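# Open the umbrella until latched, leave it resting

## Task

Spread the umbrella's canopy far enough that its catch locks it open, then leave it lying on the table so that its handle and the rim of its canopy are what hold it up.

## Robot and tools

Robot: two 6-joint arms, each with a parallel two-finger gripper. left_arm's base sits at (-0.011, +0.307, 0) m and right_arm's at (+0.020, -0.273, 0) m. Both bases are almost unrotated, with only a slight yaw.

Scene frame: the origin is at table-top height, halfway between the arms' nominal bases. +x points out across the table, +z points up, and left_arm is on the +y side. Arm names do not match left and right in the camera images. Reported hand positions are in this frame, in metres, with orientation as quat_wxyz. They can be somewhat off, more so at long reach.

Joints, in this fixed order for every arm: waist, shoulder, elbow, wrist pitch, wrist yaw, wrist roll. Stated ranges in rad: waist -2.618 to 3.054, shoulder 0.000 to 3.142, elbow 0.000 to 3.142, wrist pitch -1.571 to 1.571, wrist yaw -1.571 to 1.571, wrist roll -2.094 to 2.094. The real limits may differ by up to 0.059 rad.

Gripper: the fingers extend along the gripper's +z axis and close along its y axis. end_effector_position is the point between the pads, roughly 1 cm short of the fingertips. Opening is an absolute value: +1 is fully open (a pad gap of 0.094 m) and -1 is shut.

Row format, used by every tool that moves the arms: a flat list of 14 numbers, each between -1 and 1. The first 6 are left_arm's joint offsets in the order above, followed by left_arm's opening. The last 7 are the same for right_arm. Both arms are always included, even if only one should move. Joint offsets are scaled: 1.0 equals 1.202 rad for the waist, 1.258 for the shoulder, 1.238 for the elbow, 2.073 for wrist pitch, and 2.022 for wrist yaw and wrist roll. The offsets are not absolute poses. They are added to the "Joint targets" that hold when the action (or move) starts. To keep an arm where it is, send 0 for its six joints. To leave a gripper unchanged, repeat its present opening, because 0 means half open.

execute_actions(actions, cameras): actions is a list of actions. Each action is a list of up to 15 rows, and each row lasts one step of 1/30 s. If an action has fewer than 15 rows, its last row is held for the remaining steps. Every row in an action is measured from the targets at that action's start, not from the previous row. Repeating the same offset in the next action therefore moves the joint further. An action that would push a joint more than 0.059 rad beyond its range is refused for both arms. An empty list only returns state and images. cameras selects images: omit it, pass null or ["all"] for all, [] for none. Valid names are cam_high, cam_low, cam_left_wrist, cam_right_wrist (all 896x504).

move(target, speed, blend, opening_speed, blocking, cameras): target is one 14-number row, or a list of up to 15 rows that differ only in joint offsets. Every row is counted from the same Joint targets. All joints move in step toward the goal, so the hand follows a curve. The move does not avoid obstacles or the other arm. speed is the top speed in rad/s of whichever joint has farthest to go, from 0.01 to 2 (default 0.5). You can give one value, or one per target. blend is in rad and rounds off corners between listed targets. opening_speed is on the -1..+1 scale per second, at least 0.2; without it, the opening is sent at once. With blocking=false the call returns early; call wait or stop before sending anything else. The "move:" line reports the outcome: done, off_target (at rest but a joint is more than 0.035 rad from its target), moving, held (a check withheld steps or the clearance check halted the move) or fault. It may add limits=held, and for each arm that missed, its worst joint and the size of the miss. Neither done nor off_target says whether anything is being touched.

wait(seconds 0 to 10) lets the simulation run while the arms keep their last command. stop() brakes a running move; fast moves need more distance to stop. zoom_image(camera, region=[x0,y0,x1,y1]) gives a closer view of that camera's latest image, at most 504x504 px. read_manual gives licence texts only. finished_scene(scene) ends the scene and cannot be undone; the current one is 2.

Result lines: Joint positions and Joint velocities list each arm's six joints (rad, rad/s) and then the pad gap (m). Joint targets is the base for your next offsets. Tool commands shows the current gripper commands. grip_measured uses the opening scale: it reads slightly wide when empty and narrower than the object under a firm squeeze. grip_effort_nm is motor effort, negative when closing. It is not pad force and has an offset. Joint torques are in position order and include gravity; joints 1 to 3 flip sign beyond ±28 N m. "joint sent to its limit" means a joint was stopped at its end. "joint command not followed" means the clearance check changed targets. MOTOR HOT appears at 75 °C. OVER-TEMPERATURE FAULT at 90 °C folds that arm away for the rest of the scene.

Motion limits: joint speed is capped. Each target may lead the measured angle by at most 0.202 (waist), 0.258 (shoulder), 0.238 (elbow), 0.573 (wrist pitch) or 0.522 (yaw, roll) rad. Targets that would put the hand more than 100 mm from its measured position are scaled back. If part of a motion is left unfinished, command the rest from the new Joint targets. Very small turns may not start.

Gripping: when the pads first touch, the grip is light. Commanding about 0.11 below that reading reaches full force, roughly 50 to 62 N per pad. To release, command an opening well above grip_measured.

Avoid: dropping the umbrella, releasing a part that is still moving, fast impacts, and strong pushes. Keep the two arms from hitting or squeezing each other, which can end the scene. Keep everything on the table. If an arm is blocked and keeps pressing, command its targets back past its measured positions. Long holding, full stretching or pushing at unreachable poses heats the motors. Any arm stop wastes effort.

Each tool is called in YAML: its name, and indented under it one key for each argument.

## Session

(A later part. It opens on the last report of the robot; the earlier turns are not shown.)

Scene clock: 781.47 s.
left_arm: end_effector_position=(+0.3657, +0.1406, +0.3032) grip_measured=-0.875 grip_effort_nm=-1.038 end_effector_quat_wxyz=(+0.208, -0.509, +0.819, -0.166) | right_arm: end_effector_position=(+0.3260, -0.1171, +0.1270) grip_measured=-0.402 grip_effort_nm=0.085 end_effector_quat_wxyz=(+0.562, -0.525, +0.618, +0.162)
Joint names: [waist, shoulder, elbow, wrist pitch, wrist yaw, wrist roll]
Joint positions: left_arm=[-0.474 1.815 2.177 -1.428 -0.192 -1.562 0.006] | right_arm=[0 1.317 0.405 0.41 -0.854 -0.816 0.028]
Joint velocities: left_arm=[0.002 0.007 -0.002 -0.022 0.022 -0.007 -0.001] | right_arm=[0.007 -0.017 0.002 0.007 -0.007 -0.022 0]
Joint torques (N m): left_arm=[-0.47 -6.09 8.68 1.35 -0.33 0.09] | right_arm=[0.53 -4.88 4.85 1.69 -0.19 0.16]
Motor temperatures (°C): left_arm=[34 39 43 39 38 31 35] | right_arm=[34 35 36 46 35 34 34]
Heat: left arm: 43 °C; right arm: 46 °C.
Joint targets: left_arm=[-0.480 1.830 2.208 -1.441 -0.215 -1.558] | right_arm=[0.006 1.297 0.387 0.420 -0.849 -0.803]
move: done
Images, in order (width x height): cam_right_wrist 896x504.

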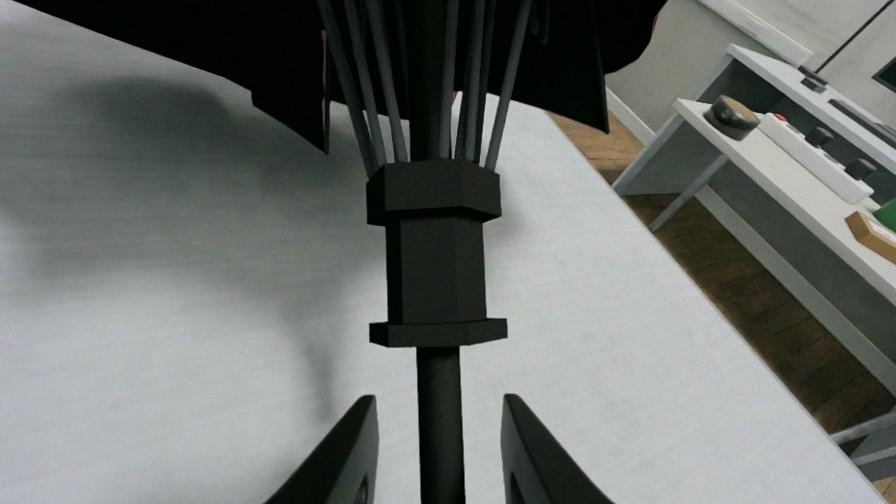

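move:
  target: [0,0,0,0,0,0,-0.93,0.025,-0.0048,0.0388,-0.0135,0.0143,0.0104,-0.64]
  speed: 0.08
  cameras: ["cam_right_wrist"]

Scene clock: 794.77 s.
left_arm: end_effector_position=(+0.3656, +0.1410, +0.3031) grip_measured=-0.875 grip_effort_nm=-1.038 end_effector_quat_wxyz=(+0.208, -0.509, +0.819, -0.165) | right_arm: end_effector_position=(+0.3250, -0.1112, +0.1273) grip_measured=-0.638 grip_effort_nm=-0.149 end_effector_quat_wxyz=(+0.559, -0.525, +0.621, +0.162)
Joint names: [waist, shoulder, elbow, wrist pitch, wrist yaw, wrist roll]
Joint positions: left_arm=[-0.474 1.815 2.177 -1.429 -0.194 -1.562 0.006] | right_arm=[0.03 1.31 0.405 0.41 -0.824 -0.795 0.017]
Joint velocities: left_arm=[-0.002 -0.007 -0.022 -0.051 0.081 -0.051 0] | right_arm=[0.012 0.002 0.002 -0.037 -0.066 -0.022 -0.001]
Joint torques (N m): left_arm=[-0.44 -6.08 8.68 1.36 -0.32 0.09] | right_arm=[0.58 -4.89 9.09 1.46 -0.18 0.14]
Motor temperatures (°C): left_arm=[34 39 43 39 37 31 35] | right_arm=[34 36 36 47 35 34 34]
Heat: left arm: 43 °C; right arm: 47 °C.
Joint targets: left_arm=[-0.480 1.830 2.208 -1.441 -0.215 -1.558] | right_arm=[0.036 1.291 0.435 0.392 -0.820 -0.782]
move: done
Images, in order (width x height): cam_right_wrist 896x504.

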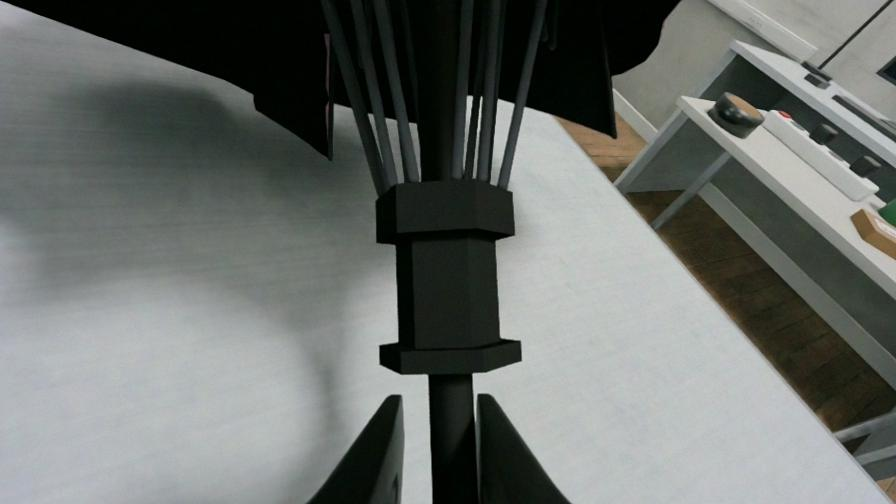

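move:
  target: [-0.0116,0.0127,-0.0081,0,0.047,0,-0.93,0.0416,-0.0056,0.0283,0.0159,-0.0173,0.0148,-0.64]
  speed: 0.08
  cameras: ["cam_right_wrist"]

Scene clock: 804.40 s.
left_arm: end_effector_position=(+0.3649, +0.1374, +0.2994) grip_measured=-0.875 grip_effort_nm=-1.038 end_effector_quat_wxyz=(+0.198, -0.507, +0.822, -0.166) | right_arm: end_effector_position=(+0.3243, -0.0986, +0.1359) grip_measured=-0.638 grip_effort_nm=-0.144 end_effector_quat_wxyz=(+0.561, -0.529, +0.612, +0.175)
Joint names: [waist, shoulder, elbow, wrist pitch, wrist yaw, wrist roll]
Joint positions: left_arm=[-0.475 1.822 2.177 -1.431 -0.175 -1.562 0.006] | right_arm=[0.07 1.31 0.429 0.41 -0.822 -0.767 0.017]
Joint velocities: left_arm=[0.002 0.002 -0.007 0.022 -0.037 0.037 0.001] | right_arm=[0.007 -0.012 -0.007 -0.022 -0.037 0.037 -0.001]
Joint torques (N m): left_arm=[-1.65 -5.52 7.84 1.37 0.43 0.08] | right_arm=[1.57 -5.5 10.22 1.77 -0.59 0.13]
Motor temperatures (°C): left_arm=[34 39 43 39 37 31 35] | right_arm=[34 35 37 46 35 34 34]
Heat: left arm: 43 °C; right arm: 46 °C.
Joint targets: left_arm=[-0.494 1.846 2.198 -1.440 -0.120 -1.558] | right_arm=[0.086 1.283 0.470 0.425 -0.855 -0.752]
move: off_target (left_arm, right_arm); left_arm: the wrist yaw is farthest, 0.055 rad from its target; right_arm: the elbow is farthest, 0.041 rad from its target
Images, in order (width x height): cam_right_wrist 896x504.

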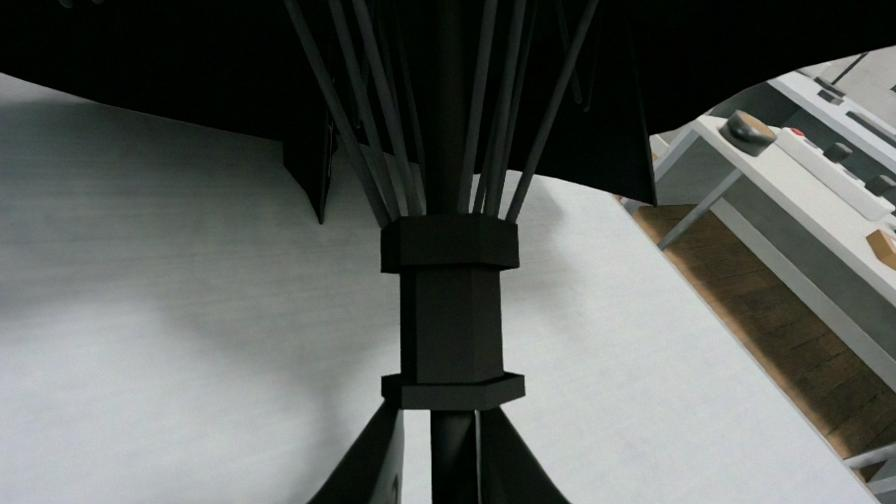

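execute_actions:
  actions: []
  cameras: ["cam_high", "cam_low"]

Scene clock: 806.83 s.
left_arm: end_effector_position=(+0.3649, +0.1374, +0.2994) grip_measured=-0.875 grip_effort_nm=-1.038 end_effector_quat_wxyz=(+0.198, -0.507, +0.822, -0.166) | right_arm: end_effector_position=(+0.3243, -0.0986, +0.1359) grip_measured=-0.638 grip_effort_nm=-0.134 end_effector_quat_wxyz=(+0.561, -0.529, +0.612, +0.175)
Joint names: [waist, shoulder, elbow, wrist pitch, wrist yaw, wrist roll]
Joint positions: left_arm=[-0.475 1.822 2.177 -1.431 -0.175 -1.562 0.006] | right_arm=[0.07 1.31 0.429 0.41 -0.822 -0.766 0.017]
Joint velocities: left_arm=[0.007 -0.002 -0.012 -0.037 -0.066 0.007 0] | right_arm=[-0.017 -0.017 -0.007 0.022 0.007 -0.007 0]
Joint torques (N m): left_arm=[-1.65 -5.52 7.86 1.37 0.43 0.08] | right_arm=[1.61 -5.52 10.14 1.78 -0.58 0.14]
Motor temperatures (°C): left_arm=[34 39 43 39 37 31 35] | right_arm=[34 35 38 47 35 34 34]
Heat: left arm: 43 °C; right arm: 47 °C.
Joint targets: left_arm=[-0.494 1.846 2.198 -1.440 -0.120 -1.558] | right_arm=[0.086 1.283 0.470 0.425 -0.855 -0.752]
Tool commands: left_gripper/opening=-0.93 right_gripper/opening=-0.64
Images, in order (width x height): cam_high 896x504, cam_low 896x504.

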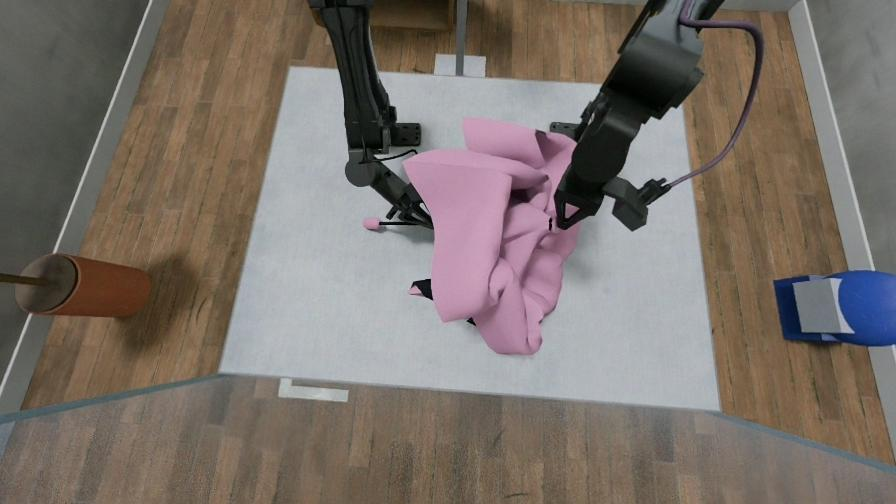

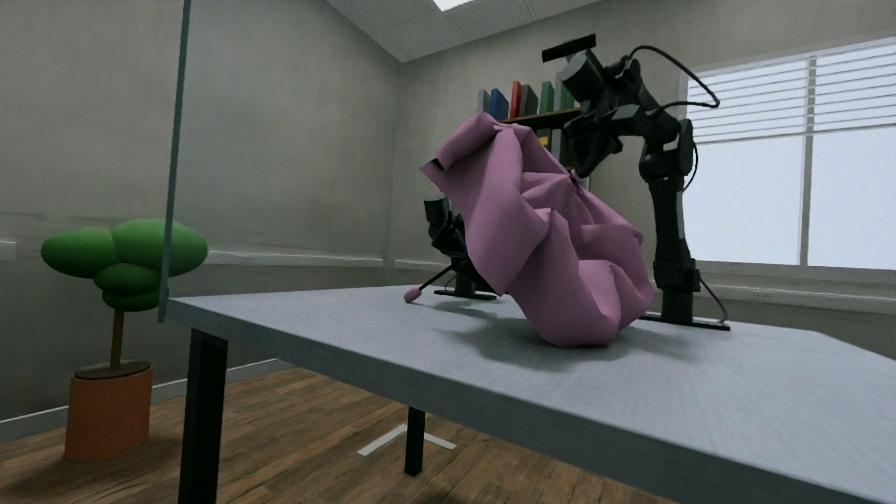

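zoom_image:
  camera: "cam_low"
  region: [380, 80, 720, 380]

zoom_image:
  camera: "cam_high"
  region: [340, 100, 640, 380]

Scaled by 1.482 from the camera's 896x504 image, which has a finer 1280x720 frame.

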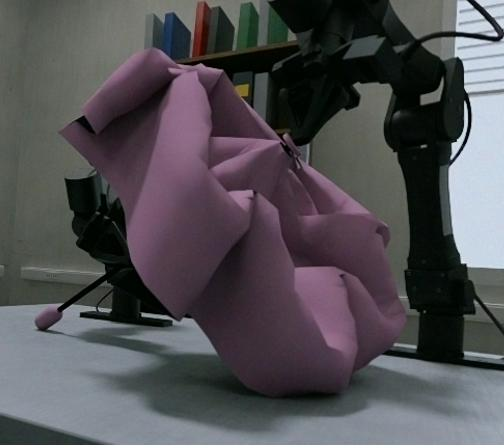

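Scaled by 1.680 from the camera's 896x504 image, which has a finer 1280x720 frame.

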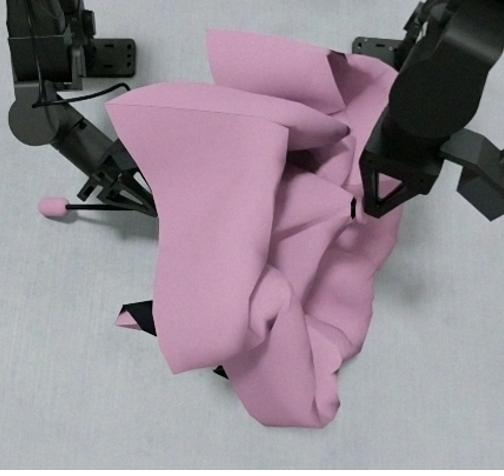

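move:
  target: [0,-0.0095,0,0,0,0,-0.93,0.0491,-0.0143,0.0323,-0.0145,0.047,0.0193,-0.64]
  speed: 0.08
  cameras: ["cam_right_wrist", "cam_low"]

Scene clock: 826.97 s.
left_arm: end_effector_position=(+0.3668, +0.1414, +0.3012) grip_measured=-0.875 grip_effort_nm=-1.043 end_effector_quat_wxyz=(+0.209, -0.509, +0.819, -0.160) | right_arm: end_effector_position=(+0.3295, -0.0927, +0.1372) grip_measured=-0.638 grip_effort_nm=-0.149 end_effector_quat_wxyz=(+0.549, -0.520, +0.635, +0.161)
Joint names: [waist, shoulder, elbow, wrist pitch, wrist yaw, wrist roll]
Joint positions: left_arm=[-0.475 1.822 2.18 -1.431 -0.2 -1.562 0.006] | right_arm=[0.123 1.294 0.458 0.357 -0.722 -0.731 0.017]
Joint velocities: left_arm=[-0.002 -0.007 0.002 -0.007 0.022 -0.066 0] | right_arm=[-0.012 0.002 0.007 -0.051 -0.051 0.066 0]
Joint torques (N m): left_arm=[-1.65 -6.35 7.53 1.38 0.66 0.1] | right_arm=[2.17 -5.7 11.36 2.01 -0.62 0.18]
Motor temperatures (°C): left_arm=[34 38 43 38 37 31 35] | right_arm=[34 36 39 47 35 34 34]
Heat: left arm: 43 °C; right arm: 47 °C.
Joint targets: left_arm=[-0.494 1.834 2.198 -1.440 -0.120 -1.558] | right_arm=[0.145 1.266 0.510 0.395 -0.760 -0.713]
move: off_target (left_arm, right_arm); left_arm: the wrist yaw is farthest, 0.080 rad from its target; right_arm: the elbow is farthest, 0.052 rad from its target
Images, in order (width x height): cam_low 896x504, cam_right_wrist 896x504.

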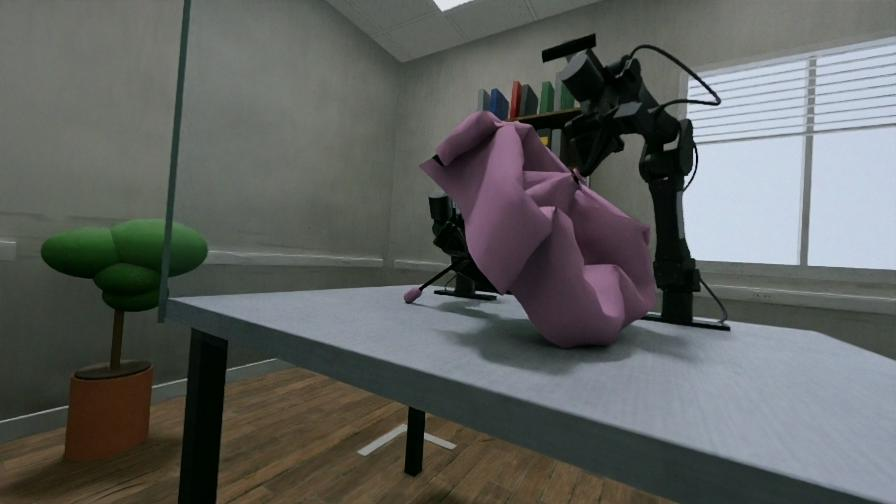

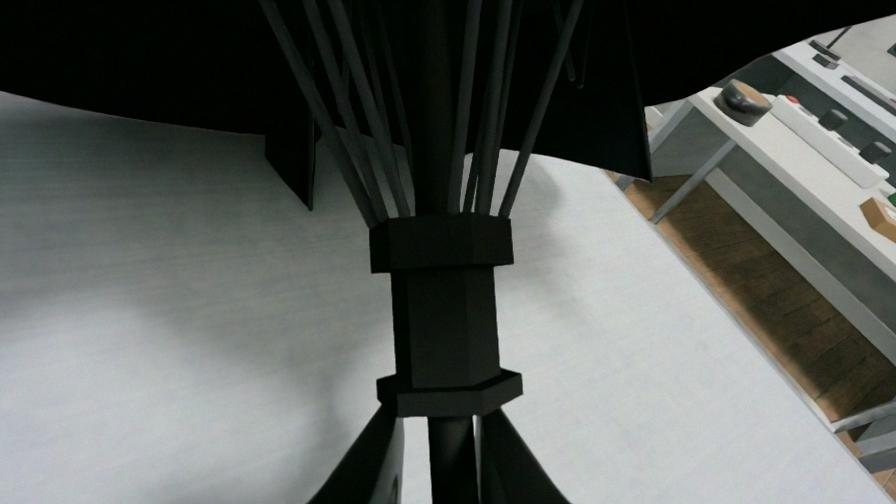

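move:
  target: [-0.032,0.0533,0.109,-0.04,-0.002,-0.0079,-0.93,0.0275,0.0016,0.0178,0.041,-0.0223,0.0168,-0.64]
  speed: 0.08
  cameras: ["cam_right_wrist", "cam_low"]

Scene clock: 884.53 s.
left_arm: end_effector_position=(+0.3647, +0.1387, +0.3196) grip_measured=-0.875 grip_effort_nm=-1.038 end_effector_quat_wxyz=(+0.220, -0.505, +0.819, -0.162) | right_arm: end_effector_position=(+0.3311, -0.0835, +0.1491) grip_measured=-0.638 grip_effort_nm=-0.139 end_effector_quat_wxyz=(+0.561, -0.518, +0.623, +0.168)
Joint names: [waist, shoulder, elbow, wrist pitch, wrist yaw, wrist roll]
Joint positions: left_arm=[-0.493 1.866 2.321 -1.516 -0.225 -1.565 0.006] | right_arm=[0.149 1.294 0.473 0.39 -0.722 -0.697 0.017]
Joint velocities: left_arm=[-0.012 -0.012 -0.027 0.007 0.037 -0.022 0] | right_arm=[0.007 -0.012 -0.002 0.007 0.037 -0.037 0.001]
Joint torques (N m): left_arm=[-3.34 -4.81 6.72 1.42 0.86 -0.04] | right_arm=[2.92 -5.57 12 2.54 -1.12 0.19]
Motor temperatures (°C): left_arm=[34 38 42 38 36 31 35] | right_arm=[34 36 40 49 35 34 34]
Heat: left arm: 42 °C; right arm: 49 °C.
Joint targets: left_arm=[-0.533 1.901 2.333 -1.523 -0.124 -1.574] | right_arm=[0.178 1.268 0.532 0.480 -0.805 -0.679]
move: off_target (left_arm, right_arm); left_arm: the wrist yaw is farthest, 0.101 rad from its target; right_arm: the wrist pitch is farthest, 0.090 rad from its target
Images, in order (width x height): cam_low 896x504, cam_right_wrist 896x504.

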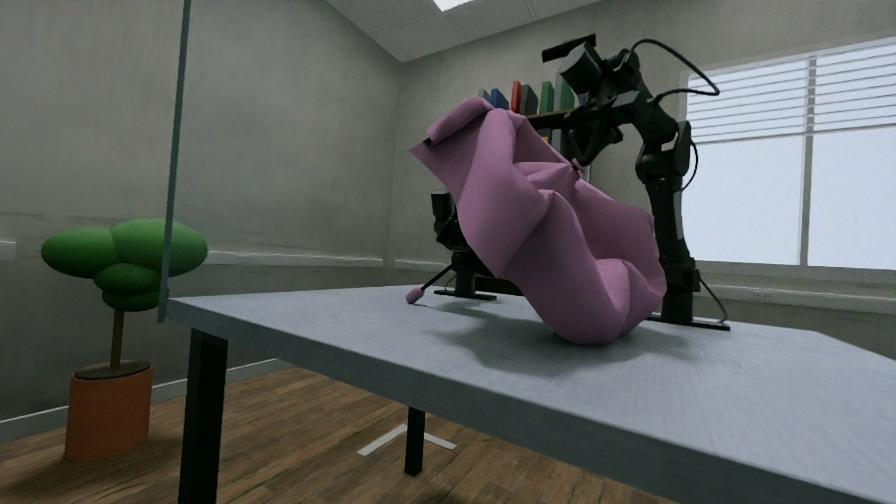

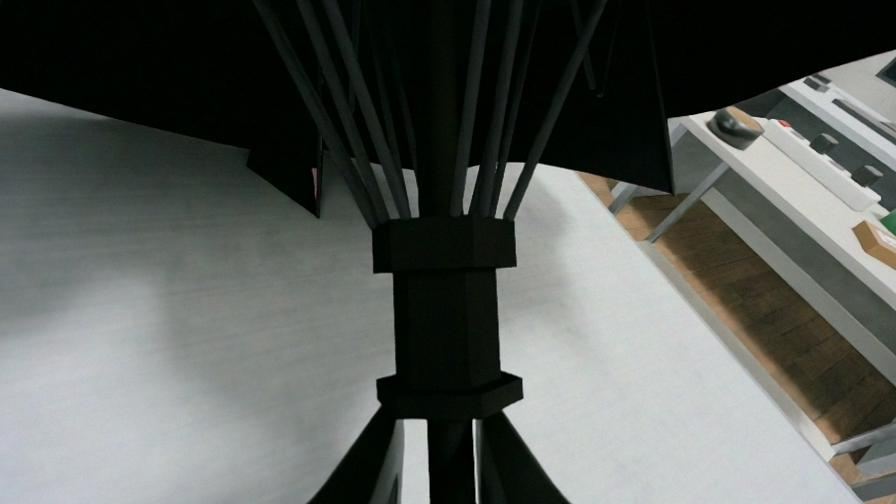

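zoom_image:
  camera: "cam_low"
  region: [400, 200, 720, 380]

Scaled by 1.575 from the camera's 896x504 image, which has a finer 1280x720 frame.

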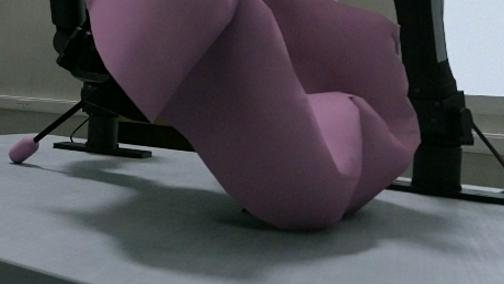

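execute_actions:
  actions: []
  cameras: ["cam_high"]

zoom_image:
  camera: "cam_high"
  region: [340, 80, 660, 380]

Scene clock: 890.13 s.
left_arm: end_effector_position=(+0.3647, +0.1387, +0.3197) grip_measured=-0.875 grip_effort_nm=-1.043 end_effector_quat_wxyz=(+0.220, -0.505, +0.819, -0.162) | right_arm: end_effector_position=(+0.3311, -0.0834, +0.1493) grip_measured=-0.638 grip_effort_nm=-0.144 end_effector_quat_wxyz=(+0.562, -0.518, +0.623, +0.168)
Joint names: [waist, shoulder, elbow, wrist pitch, wrist yaw, wrist roll]
Joint positions: left_arm=[-0.493 1.866 2.321 -1.516 -0.225 -1.565 0.006] | right_arm=[0.149 1.294 0.473 0.39 -0.722 -0.696 0.017]
Joint velocities: left_arm=[0.002 -0.002 0.002 -0.007 0.037 0.095 -0.001] | right_arm=[0.007 -0.012 -0.017 -0.037 0.051 -0.081 0]
Joint torques (N m): left_arm=[-3.36 -4.79 6.69 1.41 0.85 -0.06] | right_arm=[2.89 -5.6 12.03 2.53 -1.11 0.19]
Motor temperatures (°C): left_arm=[34 38 42 38 36 31 35] | right_arm=[34 36 40 50 35 34 34]
Heat: left arm: 42 °C; right arm: 50 °C.
Joint targets: left_arm=[-0.532 1.901 2.333 -1.524 -0.124 -1.574] | right_arm=[0.178 1.268 0.532 0.480 -0.805 -0.679]
Tool commands: left_gripper/opening=-0.93 right_gripper/opening=-0.64
Images, in order (width x height): cam_high 896x504.

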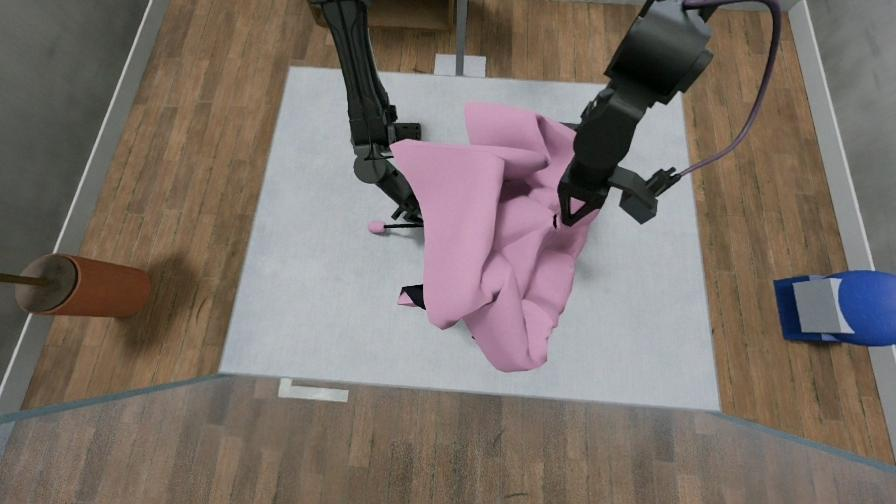

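Scaled by 1.575 from the camera's 896x504 image, which has a finer 1280x720 frame.

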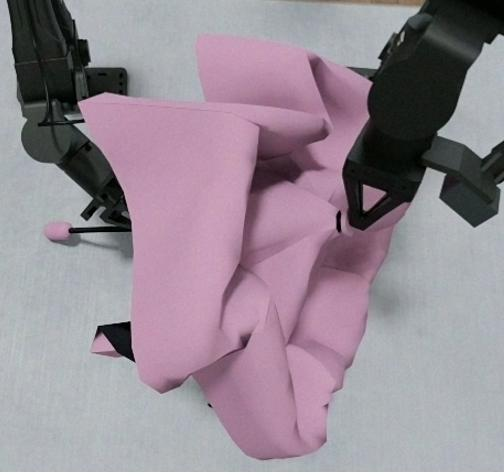

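move:
  target: [0.0283,-0.0159,0.0057,0,-0.0549,0,-0.93,-0.0532,0.0254,-0.0533,-0.0386,0.0232,-0.0232,-0.64]
  speed: 0.1
  cameras: ["cam_right_wrist", "cam_low"]

Scene clock: 933.20 s.
left_arm: end_effector_position=(+0.3648, +0.1390, +0.3198) grip_measured=-0.875 grip_effort_nm=-1.038 end_effector_quat_wxyz=(+0.221, -0.506, +0.818, -0.161) | right_arm: end_effector_position=(+0.3343, -0.0907, +0.1503) grip_measured=-0.638 grip_effort_nm=-0.139 end_effector_quat_wxyz=(+0.566, -0.518, +0.621, +0.161)
Joint names: [waist, shoulder, elbow, wrist pitch, wrist yaw, wrist roll]
Joint positions: left_arm=[-0.494 1.866 2.321 -1.516 -0.228 -1.569 0.006] | right_arm=[0.12 1.294 0.473 0.391 -0.739 -0.717 0.017]
Joint velocities: left_arm=[0.002 0.007 0.007 -0.007 0.007 -0.022 0] | right_arm=[-0.007 0.002 0.012 0.007 0.051 -0.037 0]
Joint torques (N m): left_arm=[-0.32 -6.23 7.31 1.41 -0.2 -0.02] | right_arm=[-0.61 -3.03 6.09 1.76 -0.39 -0.08]
Motor temperatures (°C): left_arm=[34 38 42 39 36 31 35] | right_arm=[34 36 42 54 36 34 34]
Heat: left arm: 42 °C; right arm: 54 °C.
Joint targets: left_arm=[-0.498 1.881 2.340 -1.524 -0.235 -1.574] | right_arm=[0.114 1.300 0.466 0.400 -0.758 -0.726]
move: done
Images, in order (width x height): cam_low 896x504, cam_right_wrist 896x504.

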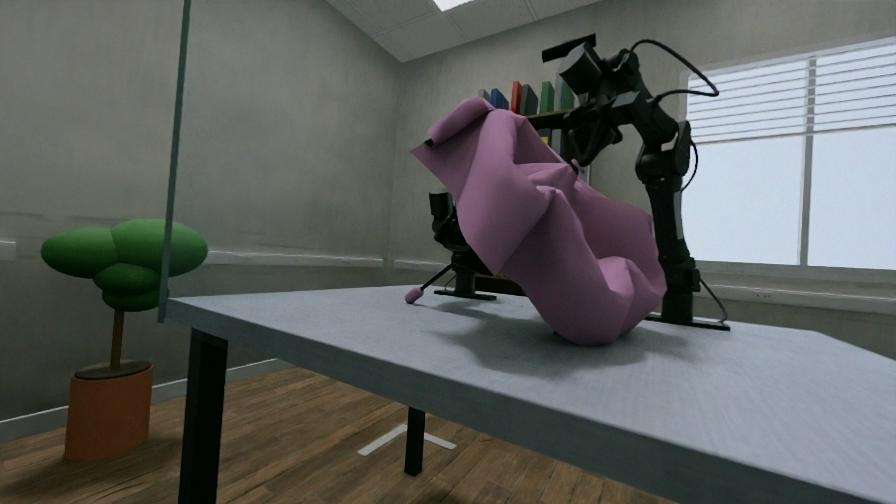

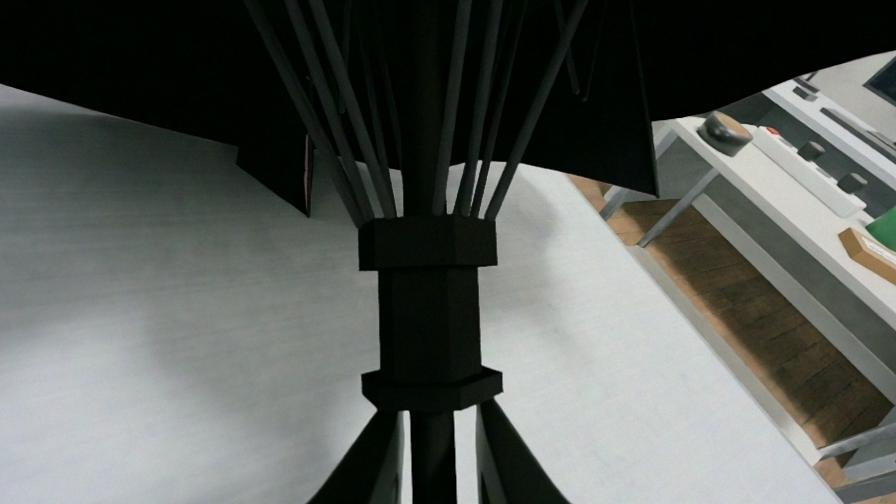

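move:
  target: [-0.0314,-0.2546,-0.4048,0.2319,-0.0042,0.1287,-0.93,-0.0524,0.0167,-0.0557,0.0738,-0.0485,0.0435,-0.64]
  speed: 0.15

Scene clock: 943.13 s.
left_arm: end_effector_position=(+0.3663, +0.1246, +0.3326) grip_measured=-0.875 grip_effort_nm=-1.038 end_effector_quat_wxyz=(+0.312, -0.391, +0.832, -0.242) | right_arm: end_effector_position=(+0.3315, -0.1003, +0.1540) grip_measured=-0.638 grip_effort_nm=-0.134 end_effector_quat_wxyz=(+0.591, -0.498, +0.607, +0.186)
Joint names: [waist, shoulder, elbow, wrist pitch, wrist yaw, wrist roll]
Joint positions: left_arm=[-0.527 1.588 1.855 -1.054 -0.239 -1.332 0.006] | right_arm=[0.057 1.311 0.415 0.541 -0.837 -0.65 0.017]
Joint velocities: left_arm=[0.002 0.007 -0.007 -0.051 -0.037 0.007 0.001] | right_arm=[-0.012 -0.007 -0.007 0.007 -0.022 0.037 -0.001]
Joint torques (N m): left_arm=[-0.81 -7.94 5.57 2.04 -0.16 0.25] | right_arm=[-0.58 -2.73 4.98 1.79 -0.38 0.12]
Motor temperatures (°C): left_arm=[34 38 41 39 35 31 35] | right_arm=[34 35 40 52 35 34 34]
Heat: left arm: 41 °C; right arm: 52 °C.
Joint targets: left_arm=[-0.536 1.561 1.839 -1.043 -0.243 -1.314] | right_arm=[0.051 1.321 0.397 0.553 -0.856 -0.638]
move: done

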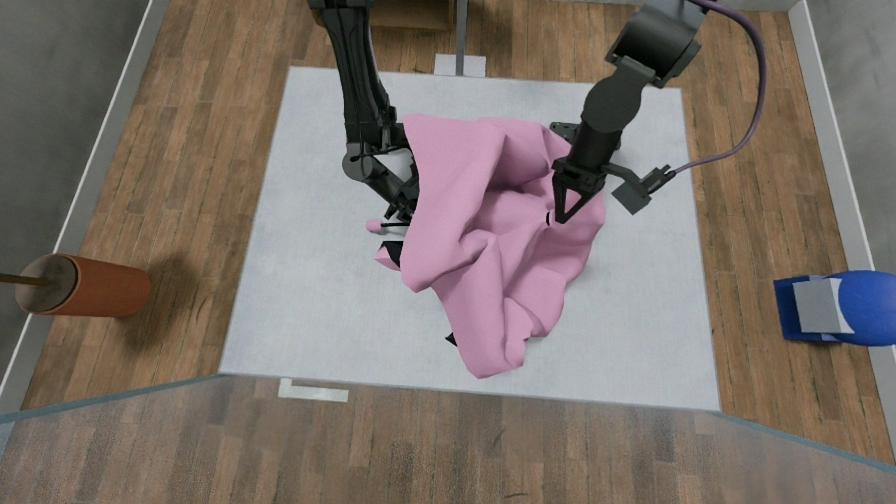

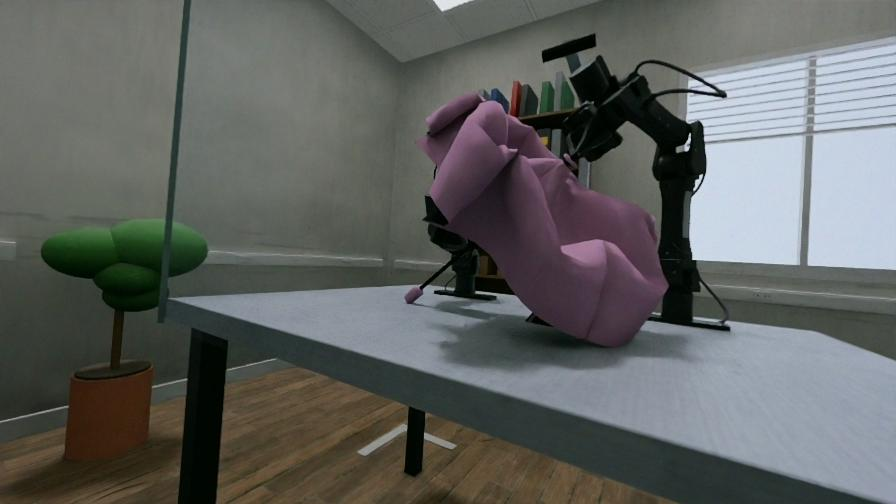

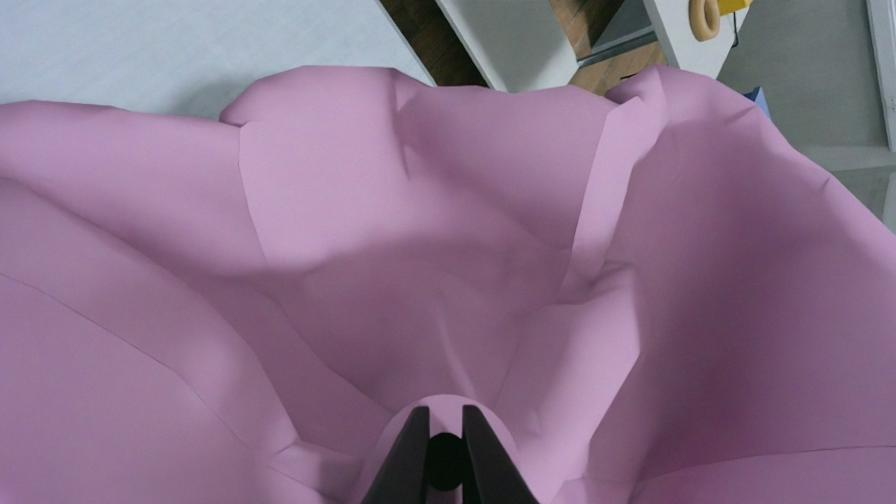

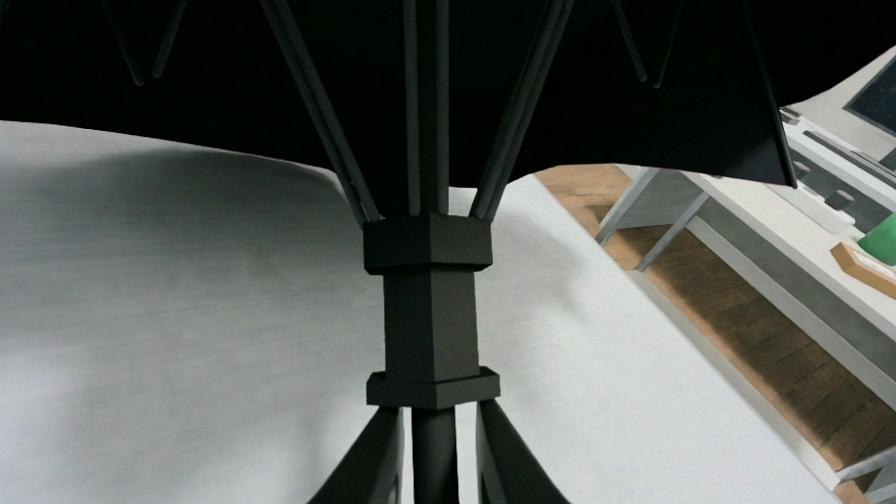

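move:
  target: [-0.0441,0.0787,0.1478,-0.0516,-0.0331,-0.0089,-0.93,-0.0308,-0.0024,-0.0016,0.0111,-0.0218,0.0084,-0.64]
  speed: 0.12
  cameras: ["cam_right_wrist", "cam_low"]

Scene clock: 971.67 s.
left_arm: end_effector_position=(+0.3634, +0.1110, +0.3488) grip_measured=-0.875 grip_effort_nm=-1.043 end_effector_quat_wxyz=(+0.323, -0.379, +0.836, -0.233) | right_arm: end_effector_position=(+0.3329, -0.1070, +0.1601) grip_measured=-0.638 grip_effort_nm=-0.144 end_effector_quat_wxyz=(+0.599, -0.491, +0.602, +0.193)
Joint names: [waist, shoulder, elbow, wrist pitch, wrist yaw, wrist roll]
Joint positions: left_arm=[-0.58 1.646 1.99 -1.138 -0.293 -1.336 0.006] | right_arm=[0.02 1.311 0.415 0.564 -0.882 -0.634 0.017]
Joint velocities: left_arm=[-0.017 -0.007 0.012 0.022 -0.022 0.022 0] | right_arm=[-0.002 -0.007 -0.007 -0.022 0.007 0.051 0.001]
Joint torques (N m): left_arm=[-0.73 -5.2 9.17 1.79 -0.32 0.09] | right_arm=[-0.51 -2.92 4.79 1.77 -0.37 0.13]
Motor temperatures (°C): left_arm=[34 38 42 40 35 31 35] | right_arm=[34 35 38 51 35 34 34]
Heat: left arm: 42 °C; right arm: 51 °C.
Joint targets: left_arm=[-0.589 1.660 2.022 -1.150 -0.310 -1.332] | right_arm=[0.014 1.318 0.395 0.576 -0.900 -0.621]
move: done
Images, in order (width x height): cam_low 896x504, cam_right_wrist 896x504.

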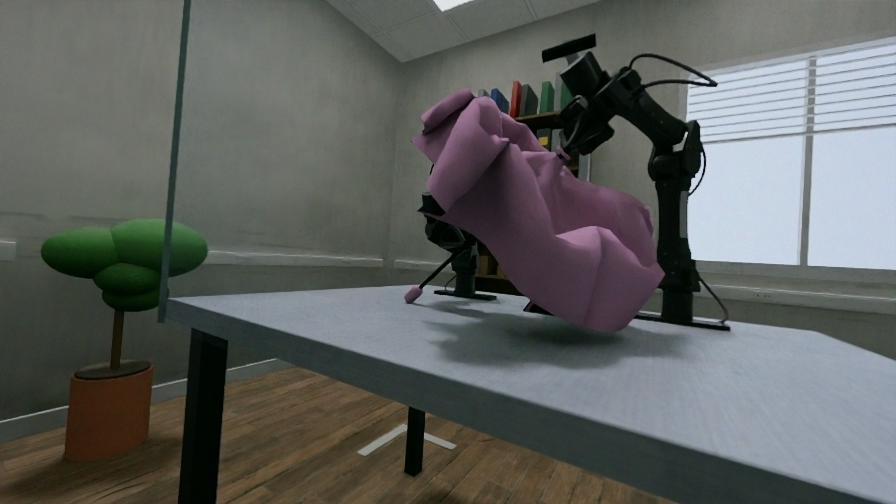

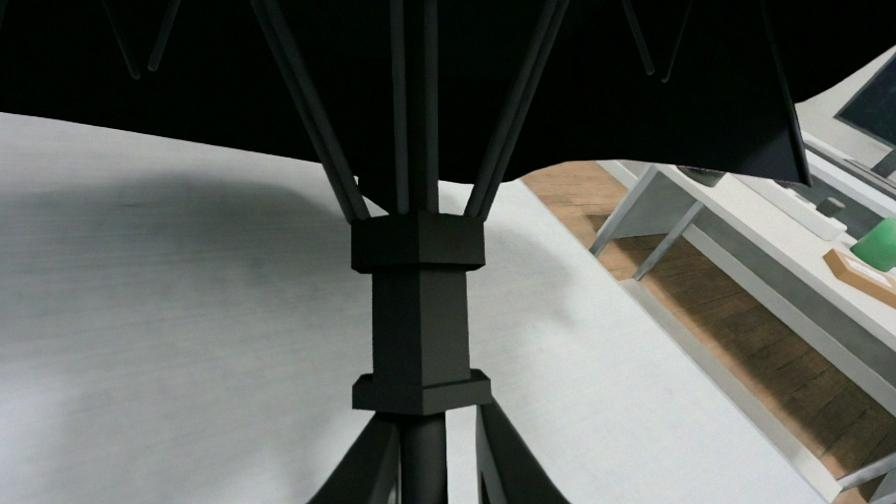

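move:
  target: [-0.0116,0.0095,-0.0137,-0.0072,0.047,0,-0.93,0.0807,-0.0437,0.0759,0.0125,0.0163,0.0223,-0.64]
  speed: 0.08
  cameras: ["cam_right_wrist", "cam_low"]

Scene clock: 994.80 s.
left_arm: end_effector_position=(+0.3620, +0.1082, +0.3486) grip_measured=-0.875 grip_effort_nm=-1.038 end_effector_quat_wxyz=(+0.317, -0.377, +0.838, -0.237) | right_arm: end_effector_position=(+0.3285, -0.0874, +0.1703) grip_measured=-0.638 grip_effort_nm=-0.134 end_effector_quat_wxyz=(+0.599, -0.496, +0.594, +0.206)
Joint names: [waist, shoulder, elbow, wrist pitch, wrist yaw, wrist roll]
Joint positions: left_arm=[-0.581 1.648 1.993 -1.141 -0.278 -1.338 0.006] | right_arm=[0.094 1.295 0.436 0.558 -0.843 -0.592 0.017]
Joint velocities: left_arm=[0.002 -0.002 0.007 0.051 0.022 0.022 0] | right_arm=[0.012 0.007 0.002 -0.022 0.007 0.022 -0.002]
Joint torques (N m): left_arm=[-1.87 -4.42 7.46 1.65 0.48 0.11] | right_arm=[1.66 -5.94 11.45 2.11 -0.43 0.15]
Motor temperatures (°C): left_arm=[34 38 43 40 34 31 35] | right_arm=[34 35 37 51 34 34 34]
Heat: left arm: 43 °C; right arm: 51 °C.
Joint targets: left_arm=[-0.603 1.671 2.005 -1.165 -0.215 -1.332] | right_arm=[0.111 1.263 0.489 0.602 -0.867 -0.576]
move: off_target (left_arm, right_arm); left_arm: the wrist yaw is farthest, 0.063 rad from its target; right_arm: the elbow is farthest, 0.053 rad from its target
Images, in order (width x height): cam_low 896x504, cam_right_wrist 896x504.

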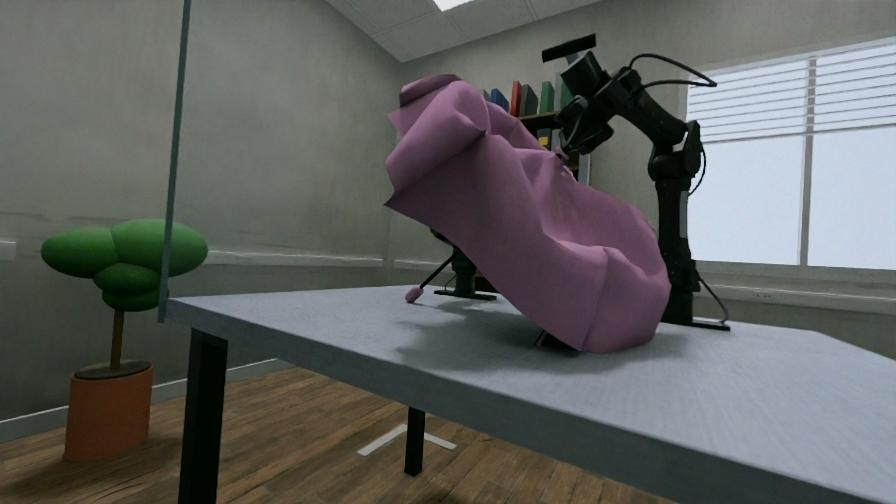

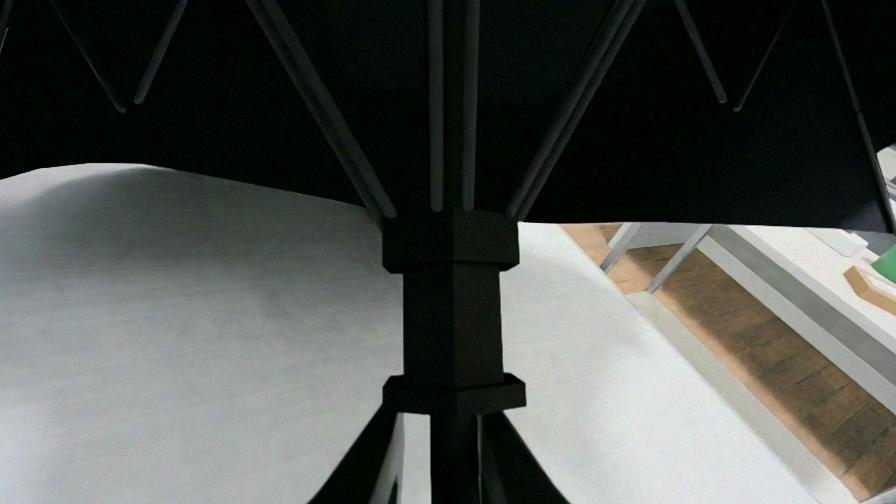

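move:
  target: [0,-0.0079,0.0162,-0.0048,0,0,-0.93,0.0657,-0.0211,0.0727,-0.0376,0.0495,0.0129,-0.64]
  speed: 0.08

Scene clock: 1013.03 s.
left_arm: end_effector_position=(+0.3633, +0.1086, +0.3596) grip_measured=-0.875 grip_effort_nm=-1.048 end_effector_quat_wxyz=(+0.327, -0.375, +0.832, -0.246) | right_arm: end_effector_position=(+0.3378, -0.0731, +0.1854) grip_measured=-0.638 grip_effort_nm=-0.129 end_effector_quat_wxyz=(+0.593, -0.489, +0.610, +0.193)
Joint names: [waist, shoulder, elbow, wrist pitch, wrist yaw, wrist roll]
Joint positions: left_arm=[-0.581 1.648 2.02 -1.139 -0.284 -1.331 0.006] | right_arm=[0.17 1.274 0.516 0.453 -0.731 -0.568 0.017]
Joint velocities: left_arm=[-0.022 -0.007 0.002 0.081 0.022 -0.051 0] | right_arm=[-0.002 -0.012 0.002 -0.022 0.037 -0.051 0]
Joint torques (N m): left_arm=[-1.85 -5.08 6.78 1.57 0.54 0.04] | right_arm=[2 -6.52 12.6 2.38 -0.56 0.18]
Motor temperatures (°C): left_arm=[34 38 43 40 34 31 35] | right_arm=[34 35 39 51 34 34 34]
Heat: left arm: 43 °C; right arm: 51 °C.
Joint targets: left_arm=[-0.603 1.662 2.025 -1.175 -0.215 -1.332] | right_arm=[0.190 1.236 0.579 0.524 -0.767 -0.550]
move: off_target (left_arm, right_arm); left_arm: the wrist yaw is farthest, 0.069 rad from its target; right_arm: the wrist pitch is farthest, 0.071 rad from its target

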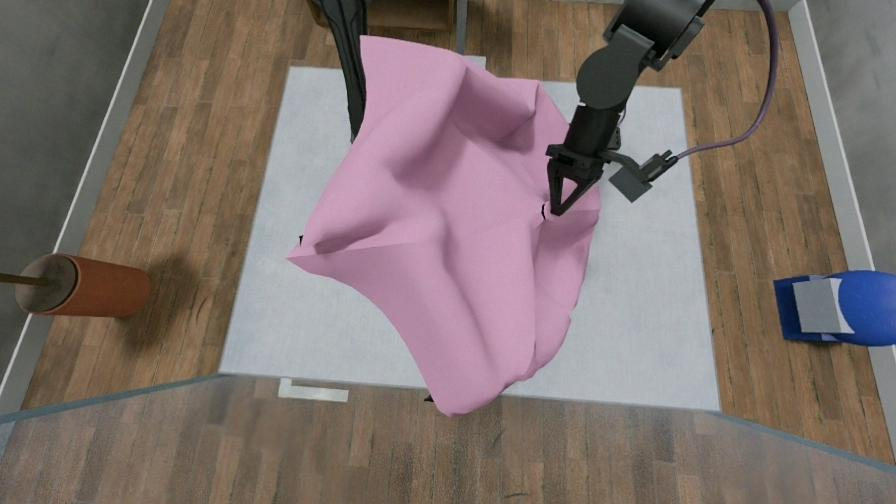

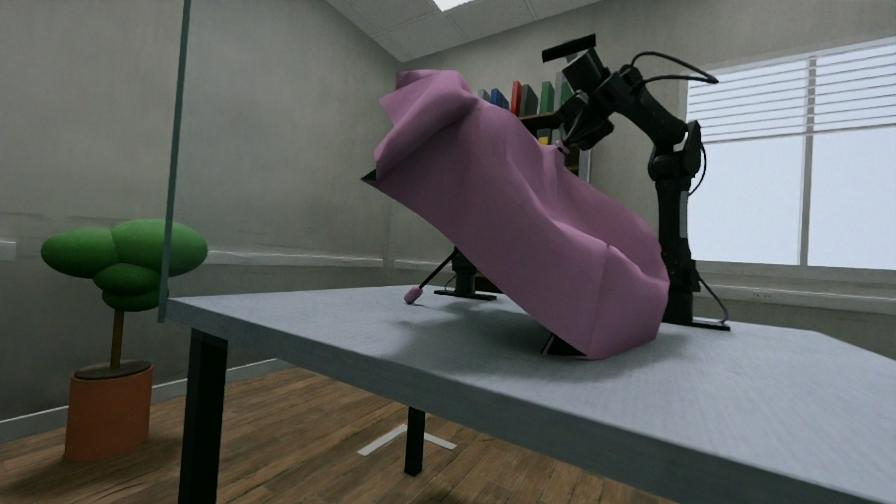

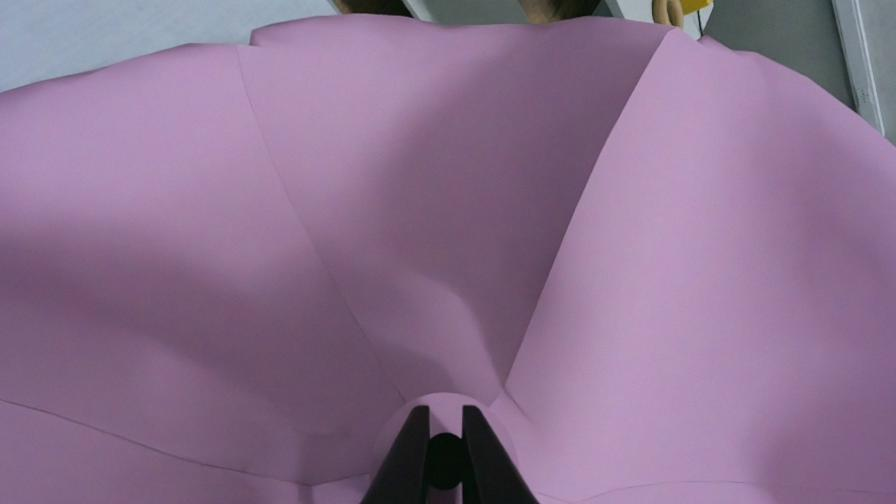

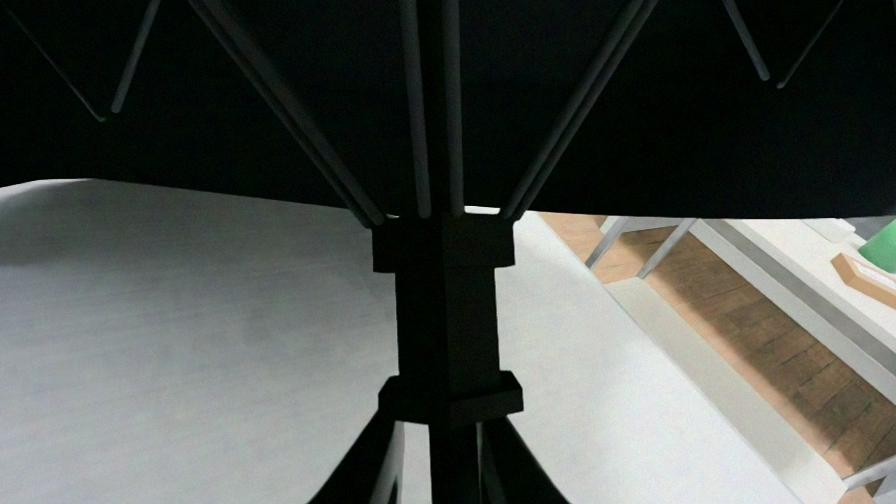

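move:
  target: [0,0,0,0,0.0099,0,-0.93,0.0349,0.0231,0.0291,0.0222,0.0094,0.0218,-0.64]
  speed: 0.06
  cameras: ["cam_right_wrist", "cam_low"]

Scene clock: 1028.57 s.
left_arm: end_effector_position=(+0.3658, +0.1088, +0.3659) grip_measured=-0.875 grip_effort_nm=-1.033 end_effector_quat_wxyz=(+0.336, -0.373, +0.827, -0.251) | right_arm: end_effector_position=(+0.3407, -0.0653, +0.1935) grip_measured=-0.638 grip_effort_nm=-0.139 end_effector_quat_wxyz=(+0.595, -0.480, +0.615, +0.196)
Joint names: [waist, shoulder, elbow, wrist pitch, wrist yaw, wrist roll]
Joint positions: left_arm=[-0.581 1.648 2.03 -1.127 -0.293 -1.325 0.006] | right_arm=[0.205 1.274 0.54 0.45 -0.69 -0.528 0.017]
Joint velocities: left_arm=[0.007 -0.007 0.002 -0.022 0.051 0.051 0.001] | right_arm=[-0.002 -0.002 -0.002 0.051 -0.037 0.007 0]
Joint torques (N m): left_arm=[-1.87 -5.07 6.01 1.47 0.83 -0.03] | right_arm=[2.71 -4.26 13.78 2.87 -0.78 0.22]
Motor temperatures (°C): left_arm=[34 38 43 40 34 31 35] | right_arm=[34 35 39 54 34 34 34]
Heat: left arm: 43 °C; right arm: 54 °C.
Joint targets: left_arm=[-0.603 1.662 2.025 -1.175 -0.195 -1.332] | right_arm=[0.232 1.265 0.615 0.570 -0.748 -0.505]
move: off_target (left_arm, right_arm); left_arm: the wrist yaw is farthest, 0.098 rad from its target; right_arm: the wrist pitch is farthest, 0.120 rad from its target
Images, in order (width x height): cam_low 896x504, cam_right_wrist 896x504.

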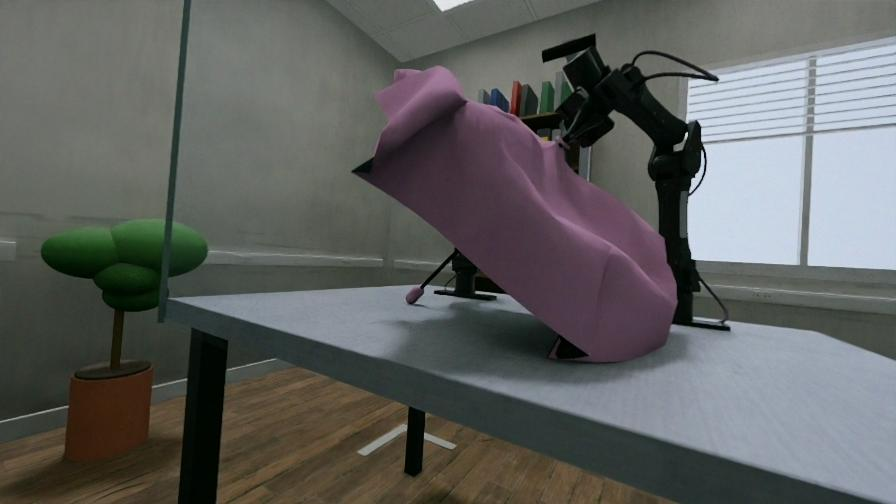

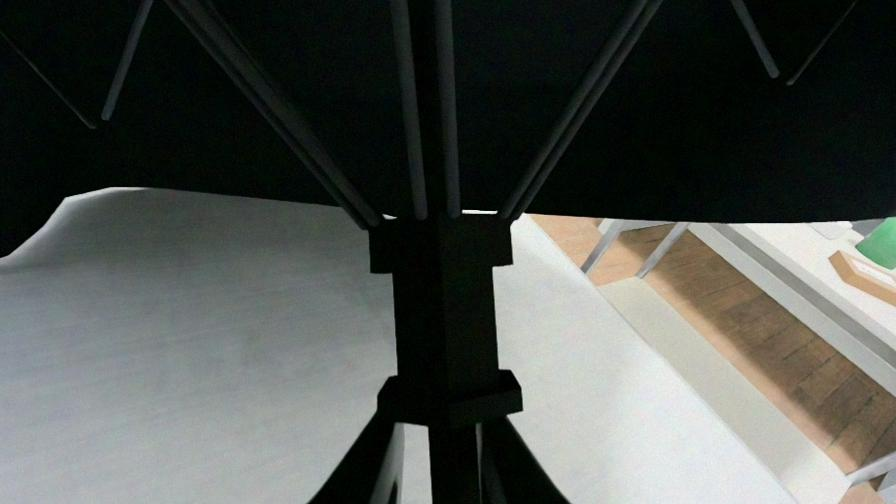

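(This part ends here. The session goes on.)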